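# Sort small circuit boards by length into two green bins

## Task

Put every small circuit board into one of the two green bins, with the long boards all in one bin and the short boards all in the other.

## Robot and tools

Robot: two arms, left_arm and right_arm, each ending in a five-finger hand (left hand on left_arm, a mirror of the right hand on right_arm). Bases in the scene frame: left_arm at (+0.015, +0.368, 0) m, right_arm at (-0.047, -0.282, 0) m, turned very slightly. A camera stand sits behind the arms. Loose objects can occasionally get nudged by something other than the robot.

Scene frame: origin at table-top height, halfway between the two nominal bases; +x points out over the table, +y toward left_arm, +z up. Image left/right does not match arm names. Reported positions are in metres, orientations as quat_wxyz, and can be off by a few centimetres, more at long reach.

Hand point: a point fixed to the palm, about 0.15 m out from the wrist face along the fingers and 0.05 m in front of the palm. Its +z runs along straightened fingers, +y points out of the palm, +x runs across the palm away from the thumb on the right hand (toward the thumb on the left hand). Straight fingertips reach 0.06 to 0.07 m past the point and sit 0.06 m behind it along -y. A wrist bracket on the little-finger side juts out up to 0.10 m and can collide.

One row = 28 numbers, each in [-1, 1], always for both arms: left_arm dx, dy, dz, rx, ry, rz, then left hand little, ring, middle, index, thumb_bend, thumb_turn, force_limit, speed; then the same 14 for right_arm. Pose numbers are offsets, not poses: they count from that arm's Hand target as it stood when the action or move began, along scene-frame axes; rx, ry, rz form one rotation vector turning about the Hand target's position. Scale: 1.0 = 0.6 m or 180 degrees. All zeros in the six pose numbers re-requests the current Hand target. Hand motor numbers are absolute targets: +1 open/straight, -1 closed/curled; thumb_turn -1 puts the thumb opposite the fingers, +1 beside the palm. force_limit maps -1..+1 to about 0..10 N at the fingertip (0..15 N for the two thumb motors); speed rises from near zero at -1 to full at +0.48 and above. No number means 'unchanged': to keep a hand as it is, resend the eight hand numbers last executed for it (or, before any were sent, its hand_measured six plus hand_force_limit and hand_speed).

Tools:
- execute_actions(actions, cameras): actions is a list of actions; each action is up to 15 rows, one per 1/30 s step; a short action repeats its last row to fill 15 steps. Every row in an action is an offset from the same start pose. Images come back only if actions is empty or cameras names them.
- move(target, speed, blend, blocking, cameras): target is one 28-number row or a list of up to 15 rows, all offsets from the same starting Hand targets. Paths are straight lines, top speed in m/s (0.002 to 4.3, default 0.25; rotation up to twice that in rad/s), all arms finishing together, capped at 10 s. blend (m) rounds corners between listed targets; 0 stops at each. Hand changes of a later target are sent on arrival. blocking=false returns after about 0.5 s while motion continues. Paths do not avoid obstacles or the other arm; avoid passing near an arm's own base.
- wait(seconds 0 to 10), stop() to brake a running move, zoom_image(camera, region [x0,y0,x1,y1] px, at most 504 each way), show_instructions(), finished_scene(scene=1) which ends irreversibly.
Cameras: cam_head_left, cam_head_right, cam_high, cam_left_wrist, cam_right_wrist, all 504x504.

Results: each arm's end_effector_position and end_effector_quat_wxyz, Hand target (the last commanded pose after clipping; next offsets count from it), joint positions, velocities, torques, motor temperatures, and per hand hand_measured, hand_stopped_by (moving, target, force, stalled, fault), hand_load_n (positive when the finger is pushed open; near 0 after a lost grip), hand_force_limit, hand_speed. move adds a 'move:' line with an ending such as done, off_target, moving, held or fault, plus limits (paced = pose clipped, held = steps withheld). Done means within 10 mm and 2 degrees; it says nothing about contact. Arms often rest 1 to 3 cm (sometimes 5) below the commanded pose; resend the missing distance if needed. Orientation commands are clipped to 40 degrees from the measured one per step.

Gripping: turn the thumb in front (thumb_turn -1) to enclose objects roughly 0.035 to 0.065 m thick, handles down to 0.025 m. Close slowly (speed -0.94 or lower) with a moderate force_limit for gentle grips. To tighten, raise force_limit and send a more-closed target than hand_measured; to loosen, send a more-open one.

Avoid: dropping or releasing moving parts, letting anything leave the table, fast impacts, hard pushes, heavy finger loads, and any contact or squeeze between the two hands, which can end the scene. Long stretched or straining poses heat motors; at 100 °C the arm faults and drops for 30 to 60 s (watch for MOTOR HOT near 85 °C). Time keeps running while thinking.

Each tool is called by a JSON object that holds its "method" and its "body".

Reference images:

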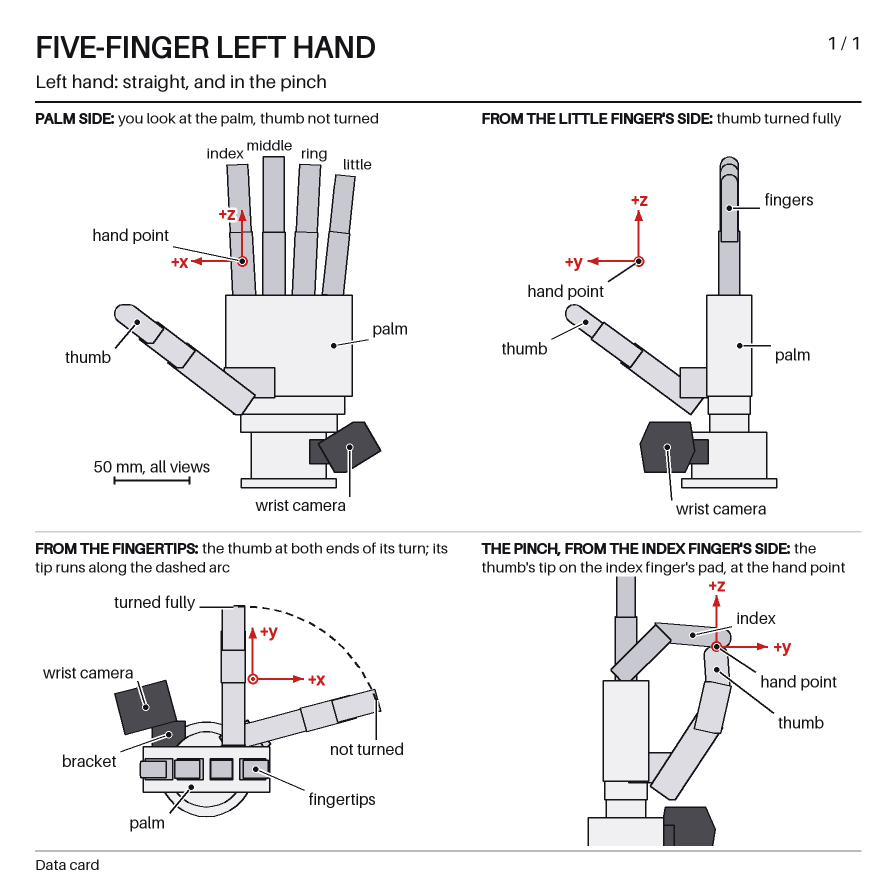

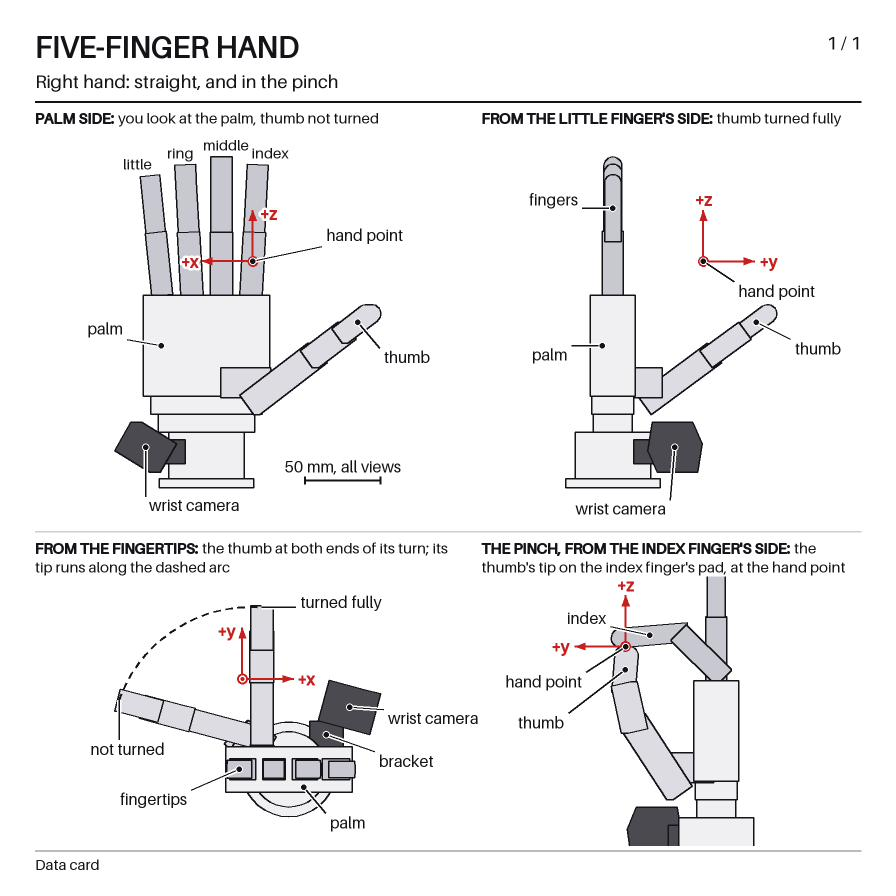

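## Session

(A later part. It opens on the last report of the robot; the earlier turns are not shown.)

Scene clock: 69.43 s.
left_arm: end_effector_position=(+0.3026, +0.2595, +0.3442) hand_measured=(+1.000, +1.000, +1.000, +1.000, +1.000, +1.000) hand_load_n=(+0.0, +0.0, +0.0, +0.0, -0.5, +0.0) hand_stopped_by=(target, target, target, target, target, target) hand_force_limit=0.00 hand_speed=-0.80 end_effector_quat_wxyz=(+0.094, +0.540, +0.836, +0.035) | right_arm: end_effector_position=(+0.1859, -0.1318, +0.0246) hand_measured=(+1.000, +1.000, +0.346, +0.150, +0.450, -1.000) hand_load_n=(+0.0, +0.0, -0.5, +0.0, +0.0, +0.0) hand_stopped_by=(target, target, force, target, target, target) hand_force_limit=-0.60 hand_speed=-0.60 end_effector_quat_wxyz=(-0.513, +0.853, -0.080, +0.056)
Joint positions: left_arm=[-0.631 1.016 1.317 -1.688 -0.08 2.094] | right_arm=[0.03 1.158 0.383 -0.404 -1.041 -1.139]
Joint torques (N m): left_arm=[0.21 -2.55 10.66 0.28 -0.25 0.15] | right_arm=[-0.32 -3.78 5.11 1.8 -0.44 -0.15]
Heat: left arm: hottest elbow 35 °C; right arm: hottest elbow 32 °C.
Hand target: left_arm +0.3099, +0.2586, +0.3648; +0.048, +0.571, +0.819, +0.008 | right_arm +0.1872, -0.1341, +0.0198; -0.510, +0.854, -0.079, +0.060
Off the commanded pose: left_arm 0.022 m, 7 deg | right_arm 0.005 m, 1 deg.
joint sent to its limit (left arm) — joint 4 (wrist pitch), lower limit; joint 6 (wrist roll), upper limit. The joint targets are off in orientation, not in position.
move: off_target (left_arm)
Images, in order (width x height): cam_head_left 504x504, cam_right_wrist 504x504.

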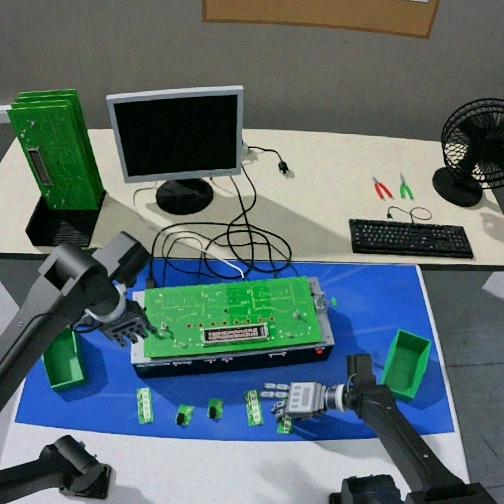

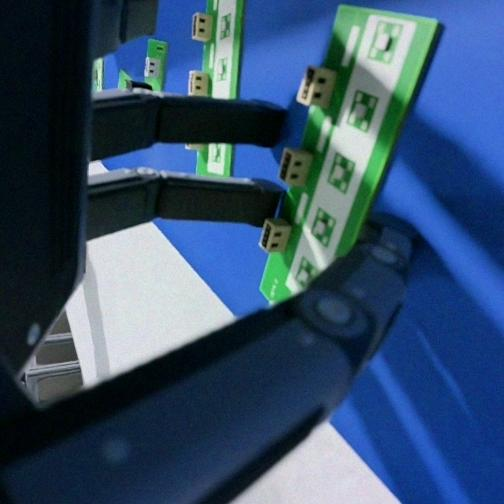

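{"method": "move", "body": {"target": [0,0,0,0,0,0, 1,1,1,1,1,1,0,-0.8, 0.0,0,0.0,-0.055,0.0087,0, 1,1,0.2,0.2,0.45,-1,-0.2,-0.4], "cameras": ["cam_head_left","cam_right_wrist"], "speed": 0.05}}

{"method": "zoom_image", "body": {"camera": "cam_right_wrist", "region": [150, 0, 450, 300]}}

Scene clock: 73.13 s.
left_arm: end_effector_position=(+0.3026, +0.2595, +0.3442) hand_measured=(+1.000, +1.000, +1.000, +1.000, +1.000, +1.000) hand_load_n=(+0.0, +0.0, +0.0, +0.0, +0.0, +0.0) hand_stopped_by=(target, target, target, target, target, target) hand_force_limit=0.00 hand_speed=-0.80 end_effector_quat_wxyz=(+0.094, +0.540, +0.836, +0.035) | right_arm: end_effector_position=(+0.1860, -0.1287, +0.0287) hand_measured=(+1.000, +1.000, +0.296, +0.200, +0.450, -1.000) hand_load_n=(+0.0, +0.0, -0.5, +0.0, +0.0, +0.0) hand_stopped_by=(target, target, force, target, target, target) hand_force_limit=-0.20 hand_speed=-0.40 end_effector_quat_wxyz=(-0.454, +0.886, -0.075, +0.058)
Joint positions: left_arm=[-0.631 1.016 1.317 -1.688 -0.08 2.094] | right_arm=[0.131 1.093 0.416 -0.467 -0.88 -1.08]
Joint torques (N m): left_arm=[0.15 -2.61 10.67 0.28 -0.25 0.15] | right_arm=[0.56 -2.73 6.38 0.96 1.17 -0.12]
Heat: left arm: hottest elbow 35 °C; right arm: hottest elbow 32 °C.
Hand target: left_arm +0.3099, +0.2586, +0.3648; +0.048, +0.571, +0.819, +0.008 | right_arm +0.1872, -0.1341, +0.0198; -0.433, +0.896, -0.080, +0.055
Off the commanded pose: left_arm 0.022 m, 7 deg | right_arm 0.010 m, 3 deg.
joint sent to its limit (left arm) — joint 4 (wrist pitch), lower limit; joint 6 (wrist roll), upper limit. The joint targets are off in orientation, not in position.
move: off_target (left_arm, right_arm)
Images, in order (width x height): cam_head_left 504x504, cam_right_wrist 504x504.

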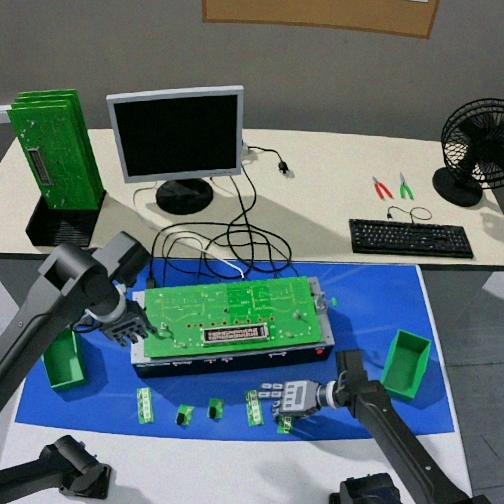

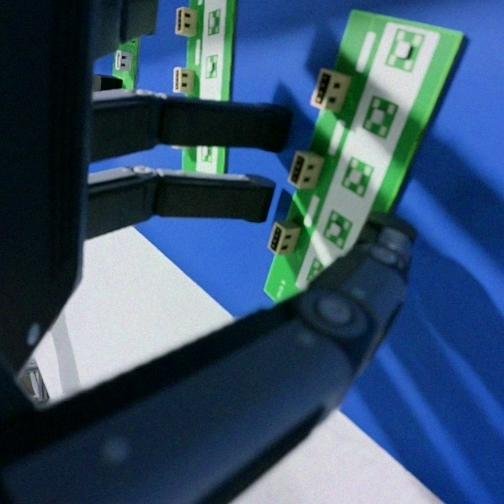

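Scaled by 1.680.

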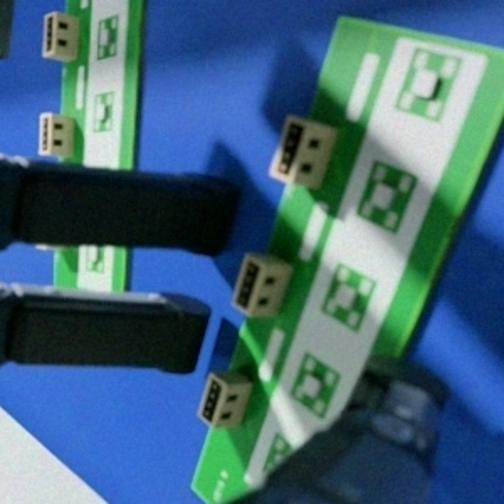

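{"method": "move", "body": {"target": [0,0,0,0,0,0, 1,1,1,1,1,1,0,-0.8, 0.0,0,-0.005,0,0,0, 1,1,0.2,0.2,0.45,-1,-0.2,-0.4], "cameras": ["cam_right_wrist"], "speed": 0.05}}

{"method": "zoom_image", "body": {"camera": "cam_right_wrist", "region": [150, 0, 450, 300]}}

Scene clock: 74.87 s.
left_arm: end_effector_position=(+0.3026, +0.2595, +0.3442) hand_measured=(+1.000, +1.000, +1.000, +1.000, +1.000, +1.000) hand_load_n=(+0.0, +0.0, +0.0, +0.0, +0.0, +0.0) hand_stopped_by=(target, target, target, target, target, target) hand_force_limit=0.00 hand_speed=-0.80 end_effector_quat_wxyz=(+0.094, +0.540, +0.836, +0.035) | right_arm: end_effector_position=(+0.1860, -0.1287, +0.0287) hand_measured=(+1.000, +1.000, +0.296, +0.200, +0.450, -1.000) hand_load_n=(+0.0, +0.0, +0.0, +0.0, +0.0, +0.0) hand_stopped_by=(target, target, force, target, target, target) hand_force_limit=-0.20 hand_speed=-0.40 end_effector_quat_wxyz=(-0.454, +0.886, -0.075, +0.058)
Joint positions: left_arm=[-0.631 1.016 1.317 -1.688 -0.08 2.094] | right_arm=[0.131 1.093 0.416 -0.467 -0.879 -1.08]
Joint torques (N m): left_arm=[0.26 -2.61 10.66 0.28 -0.25 0.15] | right_arm=[0.56 -1.9 6.09 1.4 1.16 -0.12]
Heat: left arm: hottest elbow 35 °C; right arm: hottest elbow 32 °C.
Hand target: left_arm +0.3099, +0.2586, +0.3648; +0.048, +0.571, +0.819, +0.008 | right_arm +0.1872, -0.1341, +0.0168; -0.433, +0.896, -0.080, +0.055
Off the commanded pose: left_arm 0.022 m, 7 deg | right_arm 0.013 m, 3 deg.
joint sent to its limit (left arm) — joint 4 (wrist pitch), lower limit; joint 6 (wrist roll), upper limit. The joint targets are off in orientation, not in position.
move: off_target (left_arm, right_arm)
Images, in order (width x height): cam_right_wrist 504x504.

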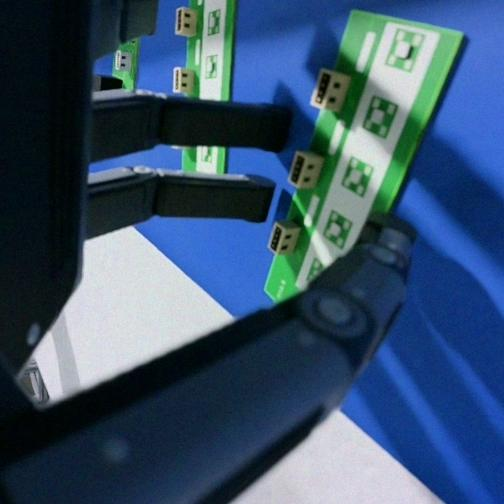

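Scaled by 1.680.

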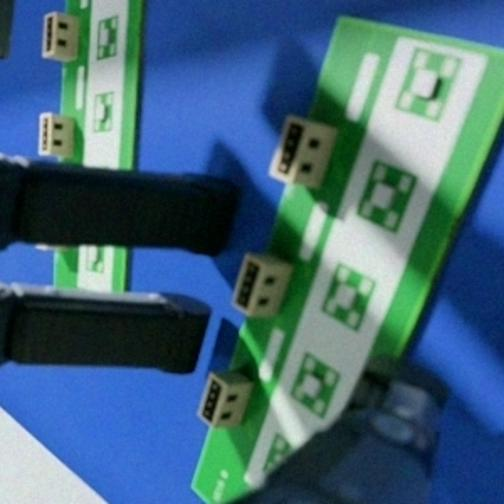

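{"method": "move", "body": {"target": [0,0,0,0,0,0, 1,1,1,1,1,1,0,-0.8, 0.0,0,-0.012,0,0,0, 1,1,0.2,0.2,0.45,-1,-0.2,-0.4], "cameras": ["cam_right_wrist"], "speed": 0.05}}

Scene clock: 76.63 s.
left_arm: end_effector_position=(+0.3026, +0.2595, +0.3442) hand_measured=(+1.000, +1.000, +1.000, +1.000, +1.000, +1.000) hand_load_n=(+0.0, +0.0, +0.0, +0.0, +0.0, +0.0) hand_stopped_by=(target, target, target, target, target, target) hand_force_limit=0.00 hand_speed=-0.80 end_effector_quat_wxyz=(+0.094, +0.540, +0.836, +0.035) | right_arm: end_effector_position=(+0.1863, -0.1284, +0.0287) hand_measured=(+1.000, +1.000, +0.296, +0.200, +0.450, -1.000) hand_load_n=(+0.0, +0.0, -3.5, +0.0, +0.0, +0.0) hand_stopped_by=(target, target, force, target, target, target) hand_force_limit=-0.20 hand_speed=-0.40 end_effector_quat_wxyz=(-0.455, +0.885, -0.077, +0.058)
Joint positions: left_arm=[-0.631 1.016 1.317 -1.688 -0.08 2.094] | right_arm=[0.131 1.094 0.416 -0.463 -0.879 -1.073]
Joint torques (N m): left_arm=[0.15 -2.55 10.65 0.29 -0.25 0.15] | right_arm=[0.32 -0.62 5.3 2.21 1.15 -0.22]
Heat: left arm: hottest elbow 35 °C; right arm: hottest elbow 32 °C.
Hand target: left_arm +0.3099, +0.2586, +0.3648; +0.048, +0.571, +0.819, +0.008 | right_arm +0.1872, -0.1341, +0.0096; -0.433, +0.896, -0.080, +0.055
Off the commanded pose: left_arm 0.022 m, 7 deg | right_arm 0.020 m, 3 deg.
joint sent to its limit (left arm) — joint 4 (wrist pitch), lower limit; joint 6 (wrist roll), upper limit. The joint targets are off in orientation, not in position.
move: off_target (left_arm, right_arm)
Images, in order (width x height): cam_right_wrist 504x504.

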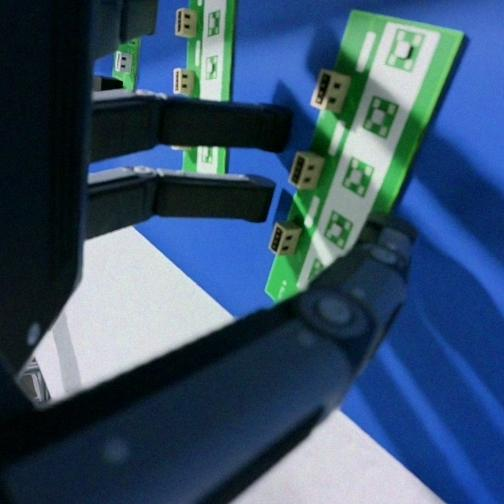

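{"method": "move", "body": {"target": [0,0,0,0,0,0, 1,1,1,1,1,1,0,-0.8, 0.0,0,0.043,0.0275,-0.0043,0, 1,1,0.4,0.4,0.4,-1,-0.2,-0.4], "cameras": ["cam_right_wrist"], "speed": 0.08}}

{"method": "move", "body": {"target": [0,0,0,0,0,0, 1,1,1,1,1,1,0,-0.8, 0.0,0,-0.022,0,0,0, 1,1,0.4,0.4,0.4,-1,-0.2,-0.4], "cameras": ["cam_right_wrist"], "speed": 0.05}}

Scene clock: 80.47 s.
left_arm: end_effector_position=(+0.3026, +0.2595, +0.3442) hand_measured=(+1.000, +1.000, +1.000, +1.000, +1.000, +1.000) hand_load_n=(+0.0, +0.0, +0.0, +0.0, +0.0, +0.0) hand_stopped_by=(target, target, target, target, target, target) hand_force_limit=0.00 hand_speed=-0.80 end_effector_quat_wxyz=(+0.094, +0.540, +0.836, +0.035) | right_arm: end_effector_position=(+0.1838, -0.1323, +0.0325) hand_measured=(+1.000, +1.000, +0.400, +0.400, +0.400, -1.000) hand_load_n=(+0.0, +0.0, +0.0, +0.0, +0.0, +0.0) hand_stopped_by=(target, target, target, target, target, target) hand_force_limit=-0.20 hand_speed=-0.40 end_effector_quat_wxyz=(-0.471, +0.877, -0.083, +0.052)
Joint positions: left_arm=[-0.631 1.016 1.317 -1.688 -0.08 2.094] | right_arm=[0.089 1.095 0.416 -0.495 -0.93 -1.104]
Joint torques (N m): left_arm=[0.21 -2.61 10.66 0.29 -0.25 0.15] | right_arm=[-0.62 -4.89 6.32 1.06 -0.79 -0.13]
Heat: left arm: hottest elbow 35 °C; right arm: hottest elbow 32 °C.
Hand target: left_arm +0.3099, +0.2586, +0.3648; +0.048, +0.571, +0.819, +0.008 | right_arm +0.1872, -0.1341, +0.0354; -0.472, +0.876, -0.079, +0.058
Off the commanded pose: left_arm 0.022 m, 7 deg | right_arm 0.005 m, 1 deg.
joint sent to its limit (left arm) — joint 4 (wrist pitch), lower limit; joint 6 (wrist roll), upper limit. The joint targets are off in orientation, not in position.
move: off_target (left_arm)
Images, in order (width x height): cam_right_wrist 504x504.

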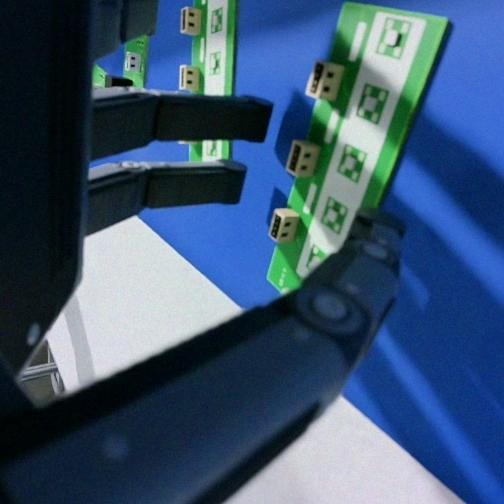

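Scene clock: 81.27 s.
left_arm: end_effector_position=(+0.3026, +0.2595, +0.3442) hand_measured=(+1.000, +1.000, +1.000, +1.000, +1.000, +1.000) hand_load_n=(+0.0, +0.0, +0.0, +0.0, +0.0, +0.0) hand_stopped_by=(target, target, target, target, target, target) hand_force_limit=0.00 hand_speed=-0.80 end_effector_quat_wxyz=(+0.094, +0.540, +0.836, +0.035) | right_arm: end_effector_position=(+0.1850, -0.1319, +0.0276) hand_measured=(+1.000, +1.000, +0.400, +0.400, +0.400, -1.000) hand_load_n=(+0.0, +0.0, -2.0, +0.0, +0.0, +0.0) hand_stopped_by=(target, target, target, target, target, target) hand_force_limit=-0.20 hand_speed=-0.40 end_effector_quat_wxyz=(-0.473, +0.875, -0.081, +0.053)
Joint positions: left_arm=[-0.631 1.016 1.317 -1.688 -0.08 2.094] | right_arm=[0.087 1.114 0.409 -0.466 -0.936 -1.106]
Joint torques (N m): left_arm=[0.21 -2.61 10.67 0.29 -0.25 0.15] | right_arm=[-0.44 -3.78 5.3 2.13 -0.58 -0.15]
Heat: left arm: hottest elbow 35 °C; right arm: hottest elbow 32 °C.
Hand target: left_arm +0.3099, +0.2586, +0.3648; +0.048, +0.571, +0.819, +0.008 | right_arm +0.1870, -0.1341, +0.0221; -0.472, +0.876, -0.079, +0.058
Off the commanded pose: left_arm 0.022 m, 7 deg | right_arm 0.006 m, 1 deg.
joint sent to its limit (left arm) — joint 4 (wrist pitch), lower limit; joint 6 (wrist roll), upper limit. The joint targets are off in orientation, not in position.
move: off_target (left_arm)
Images, in order (width x height): cam_right_wrist 504x504.

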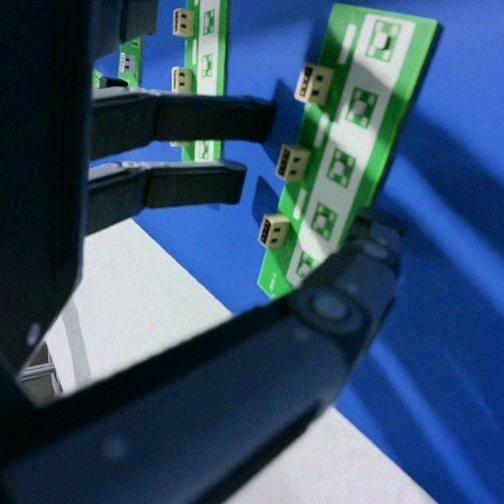

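{"method": "move", "body": {"target": [[0,0,0,0,0,0, 1,1,1,1,1,1,0,-0.8, 0.0,0,0.012,0,0,0, 1,1,0.4,0.4,0.4,-1,-0.2,-0.4],[0,0,0,0,0,0, 1,1,1,1,1,1,0,-0.8, 0.015,-0.002,0.014,0,0,0, 1,1,0.4,0.4,0.4,-1,-0.2,-0.4],[0,0,0,0,0,0, 1,1,1,1,1,1,0,-0.8, 0.015,-0.002,0.008,0,0,0, 1,1,0.4,0.4,0.4,-1,-0.2,-0.4]], "cameras": ["cam_right_wrist"], "speed": 0.05}}

Scene clock: 91.03 s.
left_arm: end_effector_position=(+0.3026, +0.2595, +0.3442) hand_measured=(+1.000, +1.000, +1.000, +1.000, +1.000, +1.000) hand_load_n=(+0.0, +0.0, +0.0, +0.0, +0.0, +0.0) hand_stopped_by=(target, target, target, target, target, target) hand_force_limit=0.00 hand_speed=-0.80 end_effector_quat_wxyz=(+0.094, +0.540, +0.836, +0.035) | right_arm: end_effector_position=(+0.1846, -0.1329, +0.0265) hand_measured=(+1.000, +1.000, +0.400, +0.400, +0.400, -1.000) hand_load_n=(+0.0, +0.0, +0.5, +0.0, +0.0, +0.0) hand_stopped_by=(target, target, target, target, target, target) hand_force_limit=-0.20 hand_speed=-0.40 end_effector_quat_wxyz=(-0.476, +0.874, -0.083, +0.050)
Joint positions: left_arm=[-0.631 1.016 1.317 -1.688 -0.08 2.094] | right_arm=[0.078 1.124 0.409 -0.469 -0.946 -1.115]
Joint torques (N m): left_arm=[0.21 -2.61 10.67 0.27 -0.25 0.15] | right_arm=[-0.38 -2.67 7.28 1.43 -0.27 -0.17]
Motor temperatures (°C): left_arm=[28 26 36 27 27 28] | right_arm=[28 28 32 24 29 26]
Heat: left arm: hottest elbow 36 °C; right arm: hottest elbow 32 °C.
Hand target: left_arm +0.3099, +0.2586, +0.3648; +0.048, +0.571, +0.819, +0.008 | right_arm +0.1961, -0.1353, +0.0269; -0.472, +0.876, -0.080, +0.058
Off the commanded pose: left_arm 0.022 m, 7 deg | right_arm 0.012 m, 1 deg.
joint sent to its limit (left arm) — joint 4 (wrist pitch), lower limit; joint 6 (wrist roll), upper limit. The joint targets are off in orientation, not in position.
move: off_target (left_arm, right_arm)
Images, in order (width x height): cam_right_wrist 504x504.

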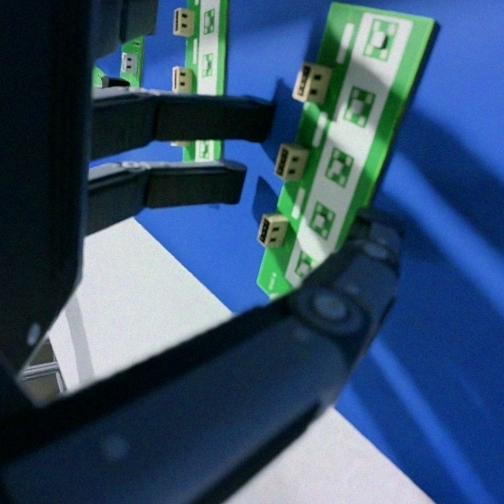

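{"method": "move", "body": {"target": [[0,0,0,0,0,0, 1,1,1,1,1,1,0,-0.8, 0.008,-0.004,0.06,0,0,0, 1,1,0.4,0.4,0.4,-1,-0.2,-0.4],[0,0,0,0,0,0, 1,1,1,1,1,1,0,-0.8, 0.008,-0.004,0.004,0,0,0, 1,1,0.4,0.4,0.4,-1,-0.2,-0.4]], "cameras": ["cam_right_wrist"], "speed": 0.08}}

Scene clock: 94.30 s.
left_arm: end_effector_position=(+0.3026, +0.2595, +0.3442) hand_measured=(+1.000, +1.000, +1.000, +1.000, +1.000, +1.000) hand_load_n=(+0.0, +0.0, +0.0, +0.0, +0.0, +0.0) hand_stopped_by=(target, target, target, target, target, target) hand_force_limit=0.00 hand_speed=-0.80 end_effector_quat_wxyz=(+0.094, +0.540, +0.836, +0.035) | right_arm: end_effector_position=(+0.1972, -0.1362, +0.0313) hand_measured=(+1.000, +1.000, +0.400, +0.400, +0.400, -1.000) hand_load_n=(+0.0, +0.0, +0.0, +0.0, +0.0, +0.0) hand_stopped_by=(target, target, target, target, target, target) hand_force_limit=-0.20 hand_speed=-0.40 end_effector_quat_wxyz=(-0.472, +0.876, -0.082, +0.053)
Joint positions: left_arm=[-0.631 1.016 1.317 -1.688 -0.08 2.094] | right_arm=[0.068 1.148 0.448 -0.498 -0.941 -1.138]
Joint torques (N m): left_arm=[0.21 -2.61 10.65 0.29 -0.25 0.15] | right_arm=[-0.32 -4.19 5.81 1.77 -0.66 -0.12]
Heat: left arm: hottest elbow 36 °C; right arm: hottest elbow 32 °C.
Hand target: left_arm +0.3099, +0.2586, +0.3648; +0.048, +0.571, +0.819, +0.008 | right_arm +0.2008, -0.1376, +0.0294; -0.472, +0.876, -0.079, +0.058
Off the commanded pose: left_arm 0.022 m, 7 deg | right_arm 0.004 m, 1 deg.
joint sent to its limit (left arm) — joint 4 (wrist pitch), lower limit; joint 6 (wrist roll), upper limit. The joint targets are off in orientation, not in position.
move: off_target (left_arm)
Images, in order (width x height): cam_right_wrist 504x504.

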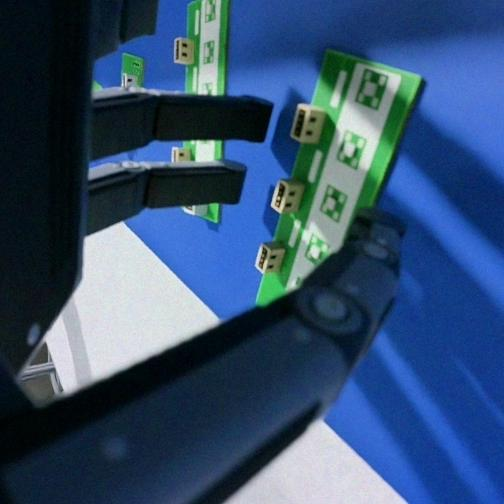

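{"method": "move", "body": {"target": [0,0,0,0,0,0, 1,1,1,1,1,1,0,-0.8, 0,0,-0.008,0,0,0, 1,1,0.4,0.4,0.4,-1,-0.2,-0.4], "cameras": ["cam_right_wrist"], "speed": 0.08}}

{"method": "move", "body": {"target": [0,0,0,0,0,0, 1,1,1,1,1,1,0,-0.8, 0,0,0,0,0,0, 1,1,0.1,0.1,0.4,-1,-0.2,-0.5], "cameras": ["cam_right_wrist"], "speed": 0.08}}

Scene clock: 96.77 s.
left_arm: end_effector_position=(+0.3026, +0.2595, +0.3442) hand_measured=(+1.000, +1.000, +1.000, +1.000, +1.000, +1.000) hand_load_n=(+0.0, +0.0, +0.0, +0.0, +0.0, +0.0) hand_stopped_by=(target, target, target, target, target, target) hand_force_limit=0.00 hand_speed=-0.80 end_effector_quat_wxyz=(+0.094, +0.540, +0.836, +0.035) | right_arm: end_effector_position=(+0.1992, -0.1361, +0.0280) hand_measured=(+1.000, +1.000, +0.400, +0.400, +0.400, -1.000) hand_load_n=(+0.0, +0.0, +0.0, +0.0, +0.0, +0.0) hand_stopped_by=(target, target, target, target, target, target) hand_force_limit=-0.20 hand_speed=-0.40 end_effector_quat_wxyz=(-0.472, +0.876, -0.081, +0.054)
Joint positions: left_arm=[-0.631 1.016 1.317 -1.688 -0.08 2.094] | right_arm=[0.068 1.162 0.445 -0.478 -0.941 -1.138]
Joint torques (N m): left_arm=[0.15 -2.61 10.67 0.29 -0.25 0.16] | right_arm=[-0.38 -4.37 5.45 1.83 -0.66 -0.12]
Heat: left arm: hottest elbow 37 °C; right arm: hottest elbow 32 °C.
Hand target: left_arm +0.3099, +0.2586, +0.3648; +0.048, +0.571, +0.819, +0.008 | right_arm +0.2009, -0.1376, +0.0246; -0.472, +0.876, -0.079, +0.058
Off the commanded pose: left_arm 0.022 m, 7 deg | right_arm 0.004 m, 0 deg.
joint sent to its limit (left arm) — joint 4 (wrist pitch), lower limit; joint 6 (wrist roll), upper limit. The joint targets are off in orientation, not in position.
move: off_target (left_arm)
Images, in order (width x height): cam_right_wrist 504x504.

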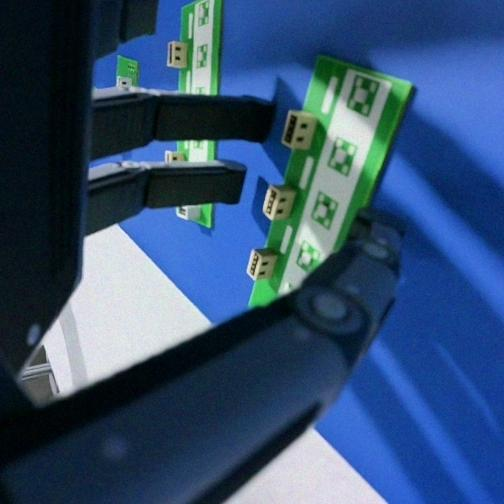

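Scene clock: 97.27 s.
left_arm: end_effector_position=(+0.3026, +0.2595, +0.3442) hand_measured=(+1.000, +1.000, +1.000, +1.000, +1.000, +1.000) hand_load_n=(+0.0, +0.0, +0.0, +0.0, +0.0, +0.0) hand_stopped_by=(target, target, target, target, target, target) hand_force_limit=0.00 hand_speed=-0.80 end_effector_quat_wxyz=(+0.094, +0.540, +0.836, +0.035) | right_arm: end_effector_position=(+0.2000, -0.1346, +0.0294) hand_measured=(+1.000, +1.000, +0.100, +0.100, +0.400, -1.000) hand_load_n=(+0.0, +0.0, +2.5, +0.0, +0.0, +0.0) hand_stopped_by=(target, target, target, target, target, target) hand_force_limit=-0.20 hand_speed=-0.50 end_effector_quat_wxyz=(-0.477, +0.874, -0.078, +0.056)
Joint positions: left_arm=[-0.631 1.016 1.317 -1.688 -0.08 2.094] | right_arm=[0.068 1.162 0.445 -0.472 -0.951 -1.138]
Joint torques (N m): left_arm=[0.21 -2.61 10.65 0.28 -0.25 0.15] | right_arm=[-0.38 -4.37 5.45 1.57 -0.27 -0.11]
Heat: left arm: hottest elbow 37 °C; right arm: hottest elbow 32 °C.
Hand target: left_arm +0.3099, +0.2586, +0.3648; +0.048, +0.571, +0.819, +0.008 | right_arm +0.2009, -0.1376, +0.0246; -0.472, +0.876, -0.079, +0.058
Off the commanded pose: left_arm 0.022 m, 7 deg | right_arm 0.006 m, 1 deg.
joint sent to its limit (left arm) — joint 4 (wrist pitch), lower limit; joint 6 (wrist roll), upper limit. The joint targets are off in orientation, not in position.
move: off_target (left_arm)
Images, in order (width x height): cam_right_wrist 504x504.

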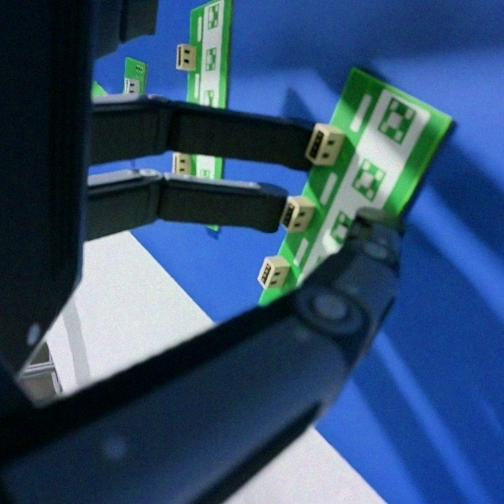

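{"method": "move", "body": {"target": [0,0,0,0,0,0, 1,1,1,1,1,1,0,-0.8, 0,0,0,0,0,0, 1,1,0.1,-0.1,0.25,-1,-0.4,-0.7], "cameras": ["cam_right_wrist"], "speed": 0.08}}

{"method": "zoom_image", "body": {"camera": "cam_right_wrist", "region": [200, 50, 480, 330]}}

Scene clock: 98.87 s.
left_arm: end_effector_position=(+0.3026, +0.2595, +0.3442) hand_measured=(+1.000, +1.000, +1.000, +1.000, +1.000, +1.000) hand_load_n=(+0.0, +0.0, +0.0, +0.0, +0.0, +0.0) hand_stopped_by=(target, target, target, target, target, target) hand_force_limit=0.00 hand_speed=-0.80 end_effector_quat_wxyz=(+0.094, +0.540, +0.836, +0.035) | right_arm: end_effector_position=(+0.2000, -0.1346, +0.0294) hand_measured=(+1.000, +1.000, +0.100, -0.100, +0.250, -1.000) hand_load_n=(+0.0, +0.0, +2.5, +0.0, +0.0, +0.0) hand_stopped_by=(target, target, target, target, target, target) hand_force_limit=-0.40 hand_speed=-0.70 end_effector_quat_wxyz=(-0.477, +0.874, -0.078, +0.056)
Joint positions: left_arm=[-0.631 1.016 1.317 -1.688 -0.08 2.094] | right_arm=[0.068 1.162 0.445 -0.472 -0.951 -1.138]
Joint torques (N m): left_arm=[0.15 -2.61 10.66 0.28 -0.24 0.15] | right_arm=[-0.38 -4.31 5.46 1.58 -0.26 -0.11]
Heat: left arm: hottest elbow 37 °C; right arm: hottest elbow 32 °C.
Hand target: left_arm +0.3099, +0.2586, +0.3648; +0.048, +0.571, +0.819, +0.008 | right_arm +0.2009, -0.1376, +0.0246; -0.472, +0.876, -0.079, +0.058
Off the commanded pose: left_arm 0.022 m, 7 deg | right_arm 0.006 m, 1 deg.
joint sent to its limit (left arm) — joint 4 (wrist pitch), lower limit; joint 6 (wrist roll), upper limit. The joint targets are off in orientation, not in position.
move: off_target (left_arm)
Images, in order (width x height): cam_right_wrist 504x504.

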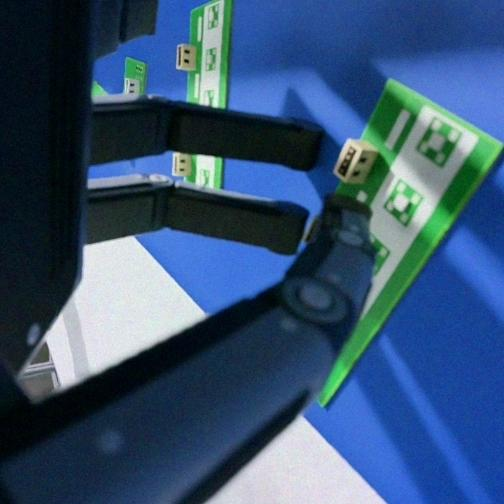

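Scaled by 1.800.

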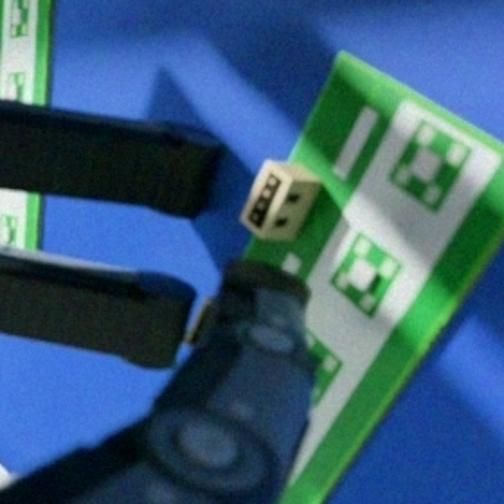

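{"method": "move", "body": {"target": [[0,0,0,0,0,0, 1,1,1,1,1,1,0,-0.8, 0,0,0,0,0,0, 1,1,0.4,0.4,0.6,-1,-0.2,0],[0,0,0,0,0,0, 1,1,1,1,1,1,0,-0.8, 0,0,0.08,0.0275,-0.0043,0, 1,1,0.4,0.4,0.45,-1,-0.2,0]], "cameras": ["cam_right_wrist","cam_head_left","cam_head_right","cam_high"], "speed": 0.1}}

{"method": "zoom_image", "body": {"camera": "cam_head_left", "region": [230, 370, 330, 460]}}

{"method": "zoom_image", "body": {"camera": "cam_head_right", "region": [230, 370, 330, 460]}}

Scene clock: 106.23 s.
left_arm: end_effector_position=(+0.3026, +0.2595, +0.3442) hand_measured=(+1.000, +1.000, +1.000, +1.000, +1.000, +1.000) hand_load_n=(+0.0, +0.0, +0.0, +0.0, +0.0, +0.0) hand_stopped_by=(target, target, target, target, target, target) hand_force_limit=0.00 hand_speed=-0.80 end_effector_quat_wxyz=(+0.094, +0.540, +0.836, +0.035) | right_arm: end_effector_position=(+0.1774, -0.1357, +0.0529) hand_measured=(+1.000, +1.000, +0.400, +0.400, +0.450, -1.000) hand_load_n=(+0.0, +0.0, +0.0, +0.0, +0.0, +0.0) hand_stopped_by=(target, target, target, target, target, target) hand_force_limit=-0.20 hand_speed=0.00 end_effector_quat_wxyz=(-0.506, +0.857, -0.095, +0.031)
Joint positions: left_arm=[-0.631 1.016 1.317 -1.688 -0.08 2.094] | right_arm=[0.019 1.083 0.444 -0.621 -1.035 -1.165]
Joint torques (N m): left_arm=[0.26 -2.55 10.65 0.29 -0.25 0.15] | right_arm=[-0.67 -5.77 9.44 0.85 -0.87 -0.16]
Heat: left arm: hottest elbow 37 °C; right arm: hottest elbow 32 °C.
Hand target: left_arm +0.3099, +0.2586, +0.3648; +0.048, +0.571, +0.819, +0.008 | right_arm +0.2010, -0.1377, +0.0726; -0.510, +0.854, -0.079, +0.060
Off the commanded pose: left_arm 0.022 m, 7 deg | right_arm 0.031 m, 4 deg.
joint sent to its limit (left arm) — joint 4 (wrist pitch), lower limit; joint 6 (wrist roll), upper limit. The joint targets are off in orientation, not in position.
move: off_target (left_arm, right_arm); target 2's new numbers were sent with right_arm's hand 0.031 m and 4 deg from that target
Images, in order (width x height): cam_head_left 504x504, cam_head_right 504x504, cam_high 504x504, cam_right_wrist 504x504.

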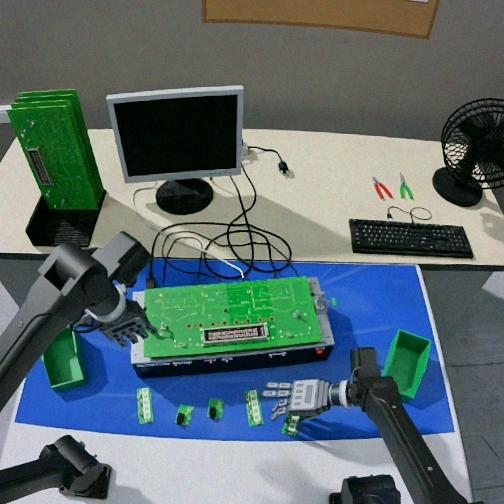

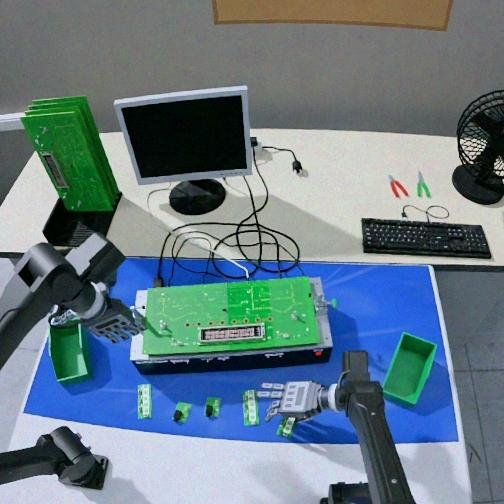

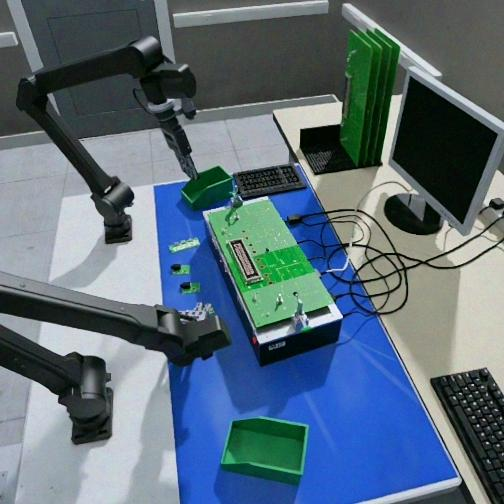

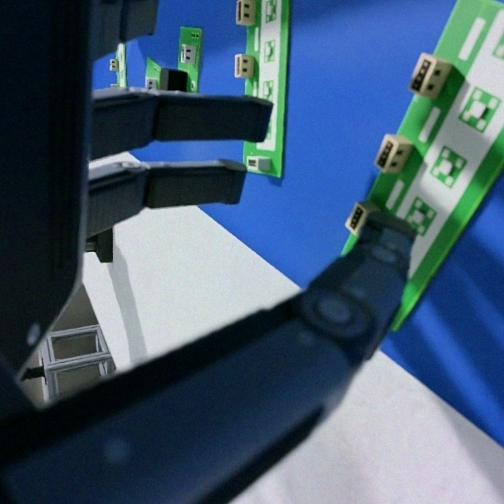

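Scaled by 5.040.

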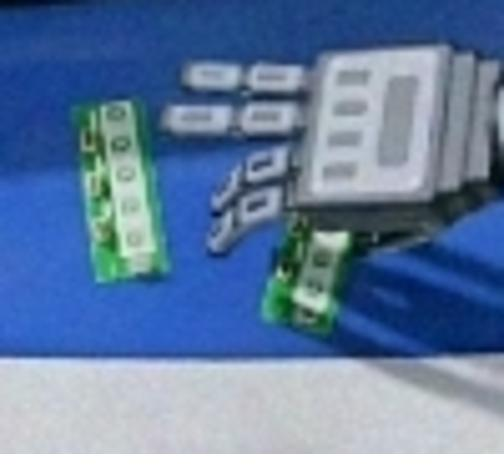

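Scaled by 5.040.

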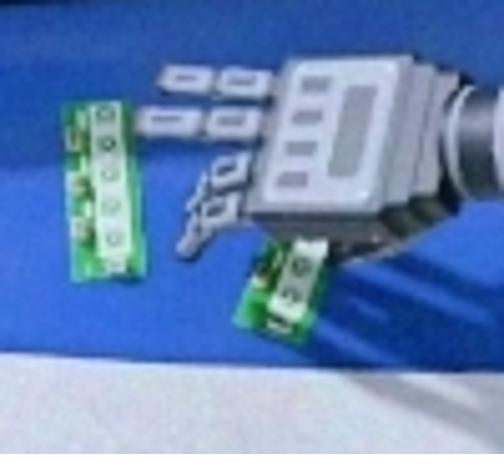

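{"method": "move", "body": {"target": [[0,0,0,0,0,0, 1,1,1,1,1,1,0,-0.8, -0.018,-0.015,0.046,0,0,-0.0556, 1,1,0.5,0.4,0.45,-1,-0.2,0],[0,0,0,0,0,0, 1,1,1,1,1,1,0,-0.8,  -0.018,-0.015,-0.046,0,0,-0.0556, 1,1,0.5,0.4,0.45,-1,-0.2,0]], "cameras": ["cam_right_wrist","cam_head_left","cam_head_right"], "speed": 0.15}}

{"method": "zoom_image", "body": {"camera": "cam_head_left", "region": [230, 370, 330, 460]}}

Scene clock: 111.60 s.
left_arm: end_effector_position=(+0.3026, +0.2595, +0.3442) hand_measured=(+1.000, +1.000, +1.000, +1.000, +1.000, +1.000) hand_load_n=(+0.0, +0.0, +0.0, +0.5, -0.5, +0.0) hand_stopped_by=(target, target, target, target, target, target) hand_force_limit=0.00 hand_speed=-0.80 end_effector_quat_wxyz=(+0.094, +0.540, +0.836, +0.035) | right_arm: end_effector_position=(+0.1892, -0.1469, +0.0469) hand_measured=(+1.000, +1.000, +0.500, +0.400, +0.450, -1.000) hand_load_n=(-0.5, +0.0, +0.0, +0.0, +0.0, +0.0) hand_stopped_by=(target, target, target, target, target, target) hand_force_limit=-0.20 hand_speed=0.00 end_effector_quat_wxyz=(-0.503, +0.845, -0.148, +0.106)
Joint positions: left_arm=[-0.631 1.016 1.317 -1.688 -0.08 2.094] | right_arm=[-0.023 0.966 0.334 -0.375 -0.979 -0.954]
Joint torques (N m): left_arm=[0.26 -2.55 10.66 0.29 -0.25 0.15] | right_arm=[0.21 -2.32 6.09 2.18 -0.49 0.06]
Heat: left arm: hottest elbow 37 °C; right arm: hottest elbow 33 °C.
Hand target: left_arm +0.3099, +0.2586, +0.3648; +0.048, +0.571, +0.819, +0.008 | right_arm +0.1902, -0.1467, +0.0450; -0.503, +0.844, -0.153, +0.104
Off the commanded pose: left_arm 0.022 m, 7 deg | right_arm 0.002 m, 1 deg.
joint sent to its limit (left arm) — joint 4 (wrist pitch), lower limit; joint 6 (wrist roll), upper limit. The joint targets are off in orientation, not in position.
move: off_target (left_arm)
Images, in order (width x height): cam_head_left 504x504, cam_head_right 504x504, cam_right_wrist 504x504.

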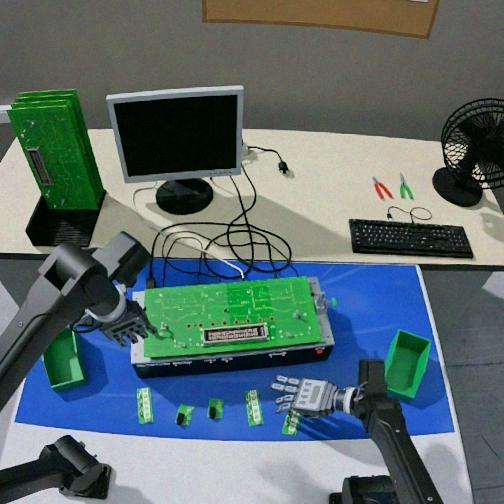

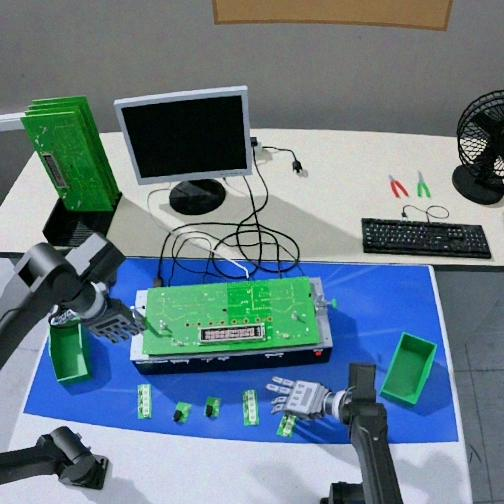

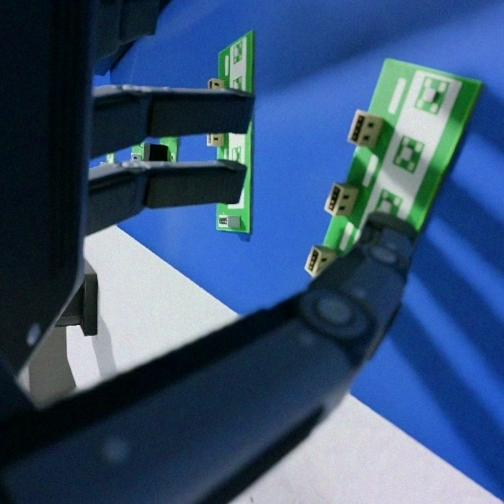

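Scaled by 5.040.

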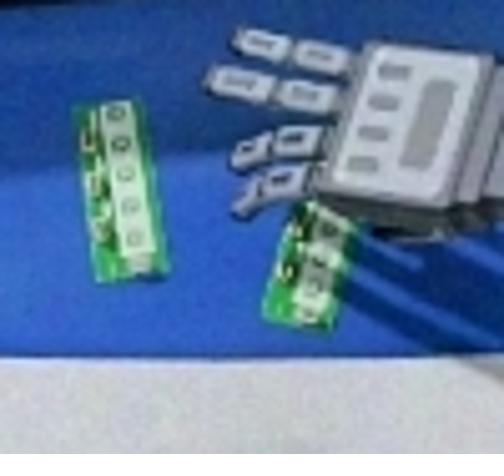

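{"method": "move", "body": {"target": [0,0,0,0,0,0, 1,1,1,1,1,1,0,-0.8, 0,0,-0.038,0,0,0, 1,1,0.5,0.4,0.45,-1,-0.2,0], "cameras": ["cam_right_wrist","cam_head_left"], "speed": 0.08}}

{"method": "zoom_image", "body": {"camera": "cam_right_wrist", "region": [200, 50, 480, 330]}}

Scene clock: 114.23 s.
left_arm: end_effector_position=(+0.3026, +0.2595, +0.3442) hand_measured=(+1.000, +1.000, +1.000, +1.000, +1.000, +1.000) hand_load_n=(+0.0, +0.0, +0.0, +0.0, +0.0, +0.0) hand_stopped_by=(target, target, target, target, target, target) hand_force_limit=0.00 hand_speed=-0.80 end_effector_quat_wxyz=(+0.094, +0.540, +0.836, +0.035) | right_arm: end_effector_position=(+0.1899, -0.1468, +0.0245) hand_measured=(+1.000, +1.000, +0.500, +0.400, +0.450, -1.000) hand_load_n=(+0.0, +0.0, +0.0, +0.0, +0.0, +0.0) hand_stopped_by=(target, target, target, target, target, target) hand_force_limit=-0.20 hand_speed=0.00 end_effector_quat_wxyz=(-0.503, +0.845, -0.148, +0.106)
Joint positions: left_arm=[-0.631 1.016 1.317 -1.688 -0.08 2.094] | right_arm=[-0.023 1.047 0.299 -0.258 -0.979 -0.952]
Joint torques (N m): left_arm=[0.21 -2.61 10.65 0.29 -0.24 0.15] | right_arm=[0.03 -2.73 5.52 2.04 -0.5 0.06]
Heat: left arm: hottest elbow 38 °C; right arm: hottest elbow 33 °C.
Hand target: left_arm +0.3099, +0.2586, +0.3648; +0.048, +0.571, +0.819, +0.008 | right_arm +0.1902, -0.1467, +0.0222; -0.503, +0.844, -0.153, +0.104
Off the commanded pose: left_arm 0.022 m, 7 deg | right_arm 0.002 m, 1 deg.
joint sent to its limit (left arm) — joint 4 (wrist pitch), lower limit; joint 6 (wrist roll), upper limit. The joint targets are off in orientation, not in position.
move: off_target (left_arm)
Images, in order (width x height): cam_head_left 504x504, cam_right_wrist 504x504.

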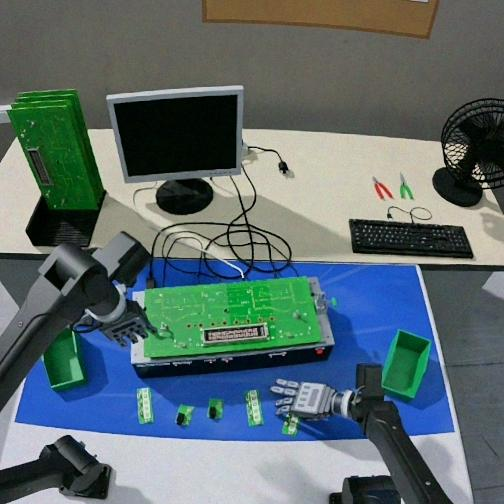

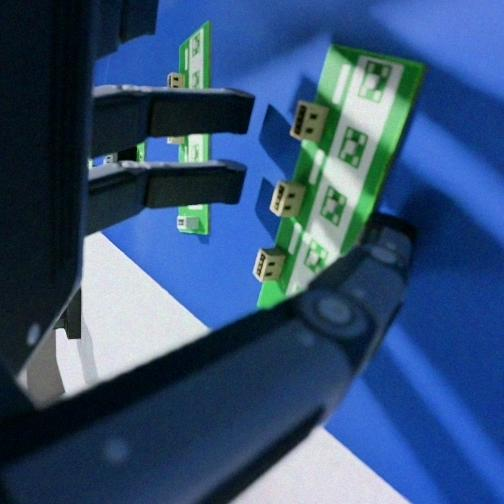

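Scaled by 1.800.

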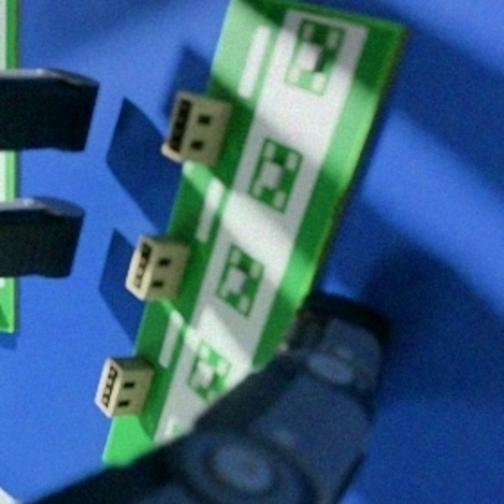

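{"method": "move", "body": {"target": [0,0,0,0,0,0, 1,1,1,1,1,1,0,-0.8, 0,0,-0.006,0,0,0, 1,1,0.1,0.1,0.45,-1,-0.3,-0.5], "cameras": ["cam_right_wrist"], "speed": 0.08}}

{"method": "zoom_image", "body": {"camera": "cam_right_wrist", "region": [200, 50, 480, 330]}}

Scene clock: 118.37 s.
left_arm: end_effector_position=(+0.3026, +0.2595, +0.3442) hand_measured=(+1.000, +1.000, +1.000, +1.000, +1.000, +1.000) hand_load_n=(+0.0, +0.0, +0.0, +0.0, +0.0, +0.0) hand_stopped_by=(target, target, target, target, target, target) hand_force_limit=0.00 hand_speed=-0.80 end_effector_quat_wxyz=(+0.094, +0.540, +0.836, +0.035) | right_arm: end_effector_position=(+0.1911, -0.1456, +0.0253) hand_measured=(+1.000, +1.000, +0.276, +0.100, +0.450, -1.000) hand_load_n=(+0.0, +0.0, -3.0, +0.0, +0.0, +0.0) hand_stopped_by=(target, target, force, target, target, target) hand_force_limit=-0.30 hand_speed=-0.50 end_effector_quat_wxyz=(-0.507, +0.843, -0.148, +0.106)
Joint positions: left_arm=[-0.631 1.016 1.317 -1.688 -0.08 2.094] | right_arm=[-0.023 1.052 0.299 -0.245 -0.986 -0.943]
Joint torques (N m): left_arm=[0.21 -2.61 10.65 0.28 -0.25 0.15] | right_arm=[0.03 -2.08 5.12 2.29 -0.23 -0.04]
Heat: left arm: hottest elbow 38 °C; right arm: hottest elbow 33 °C.
Hand target: left_arm +0.3099, +0.2586, +0.3648; +0.048, +0.571, +0.819, +0.008 | right_arm +0.1901, -0.1466, +0.0186; -0.503, +0.844, -0.153, +0.104
Off the commanded pose: left_arm 0.022 m, 7 deg | right_arm 0.007 m, 1 deg.
joint sent to its limit (left arm) — joint 4 (wrist pitch), lower limit; joint 6 (wrist roll), upper limit. The joint targets are off in orientation, not in position.
move: off_target (left_arm)
Images, in order (width x height): cam_right_wrist 504x504.

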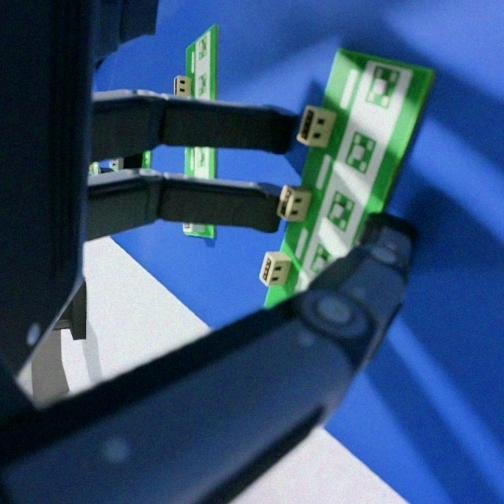

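Scaled by 1.800.

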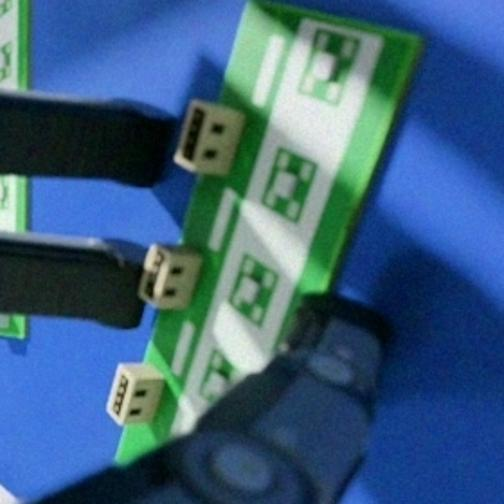

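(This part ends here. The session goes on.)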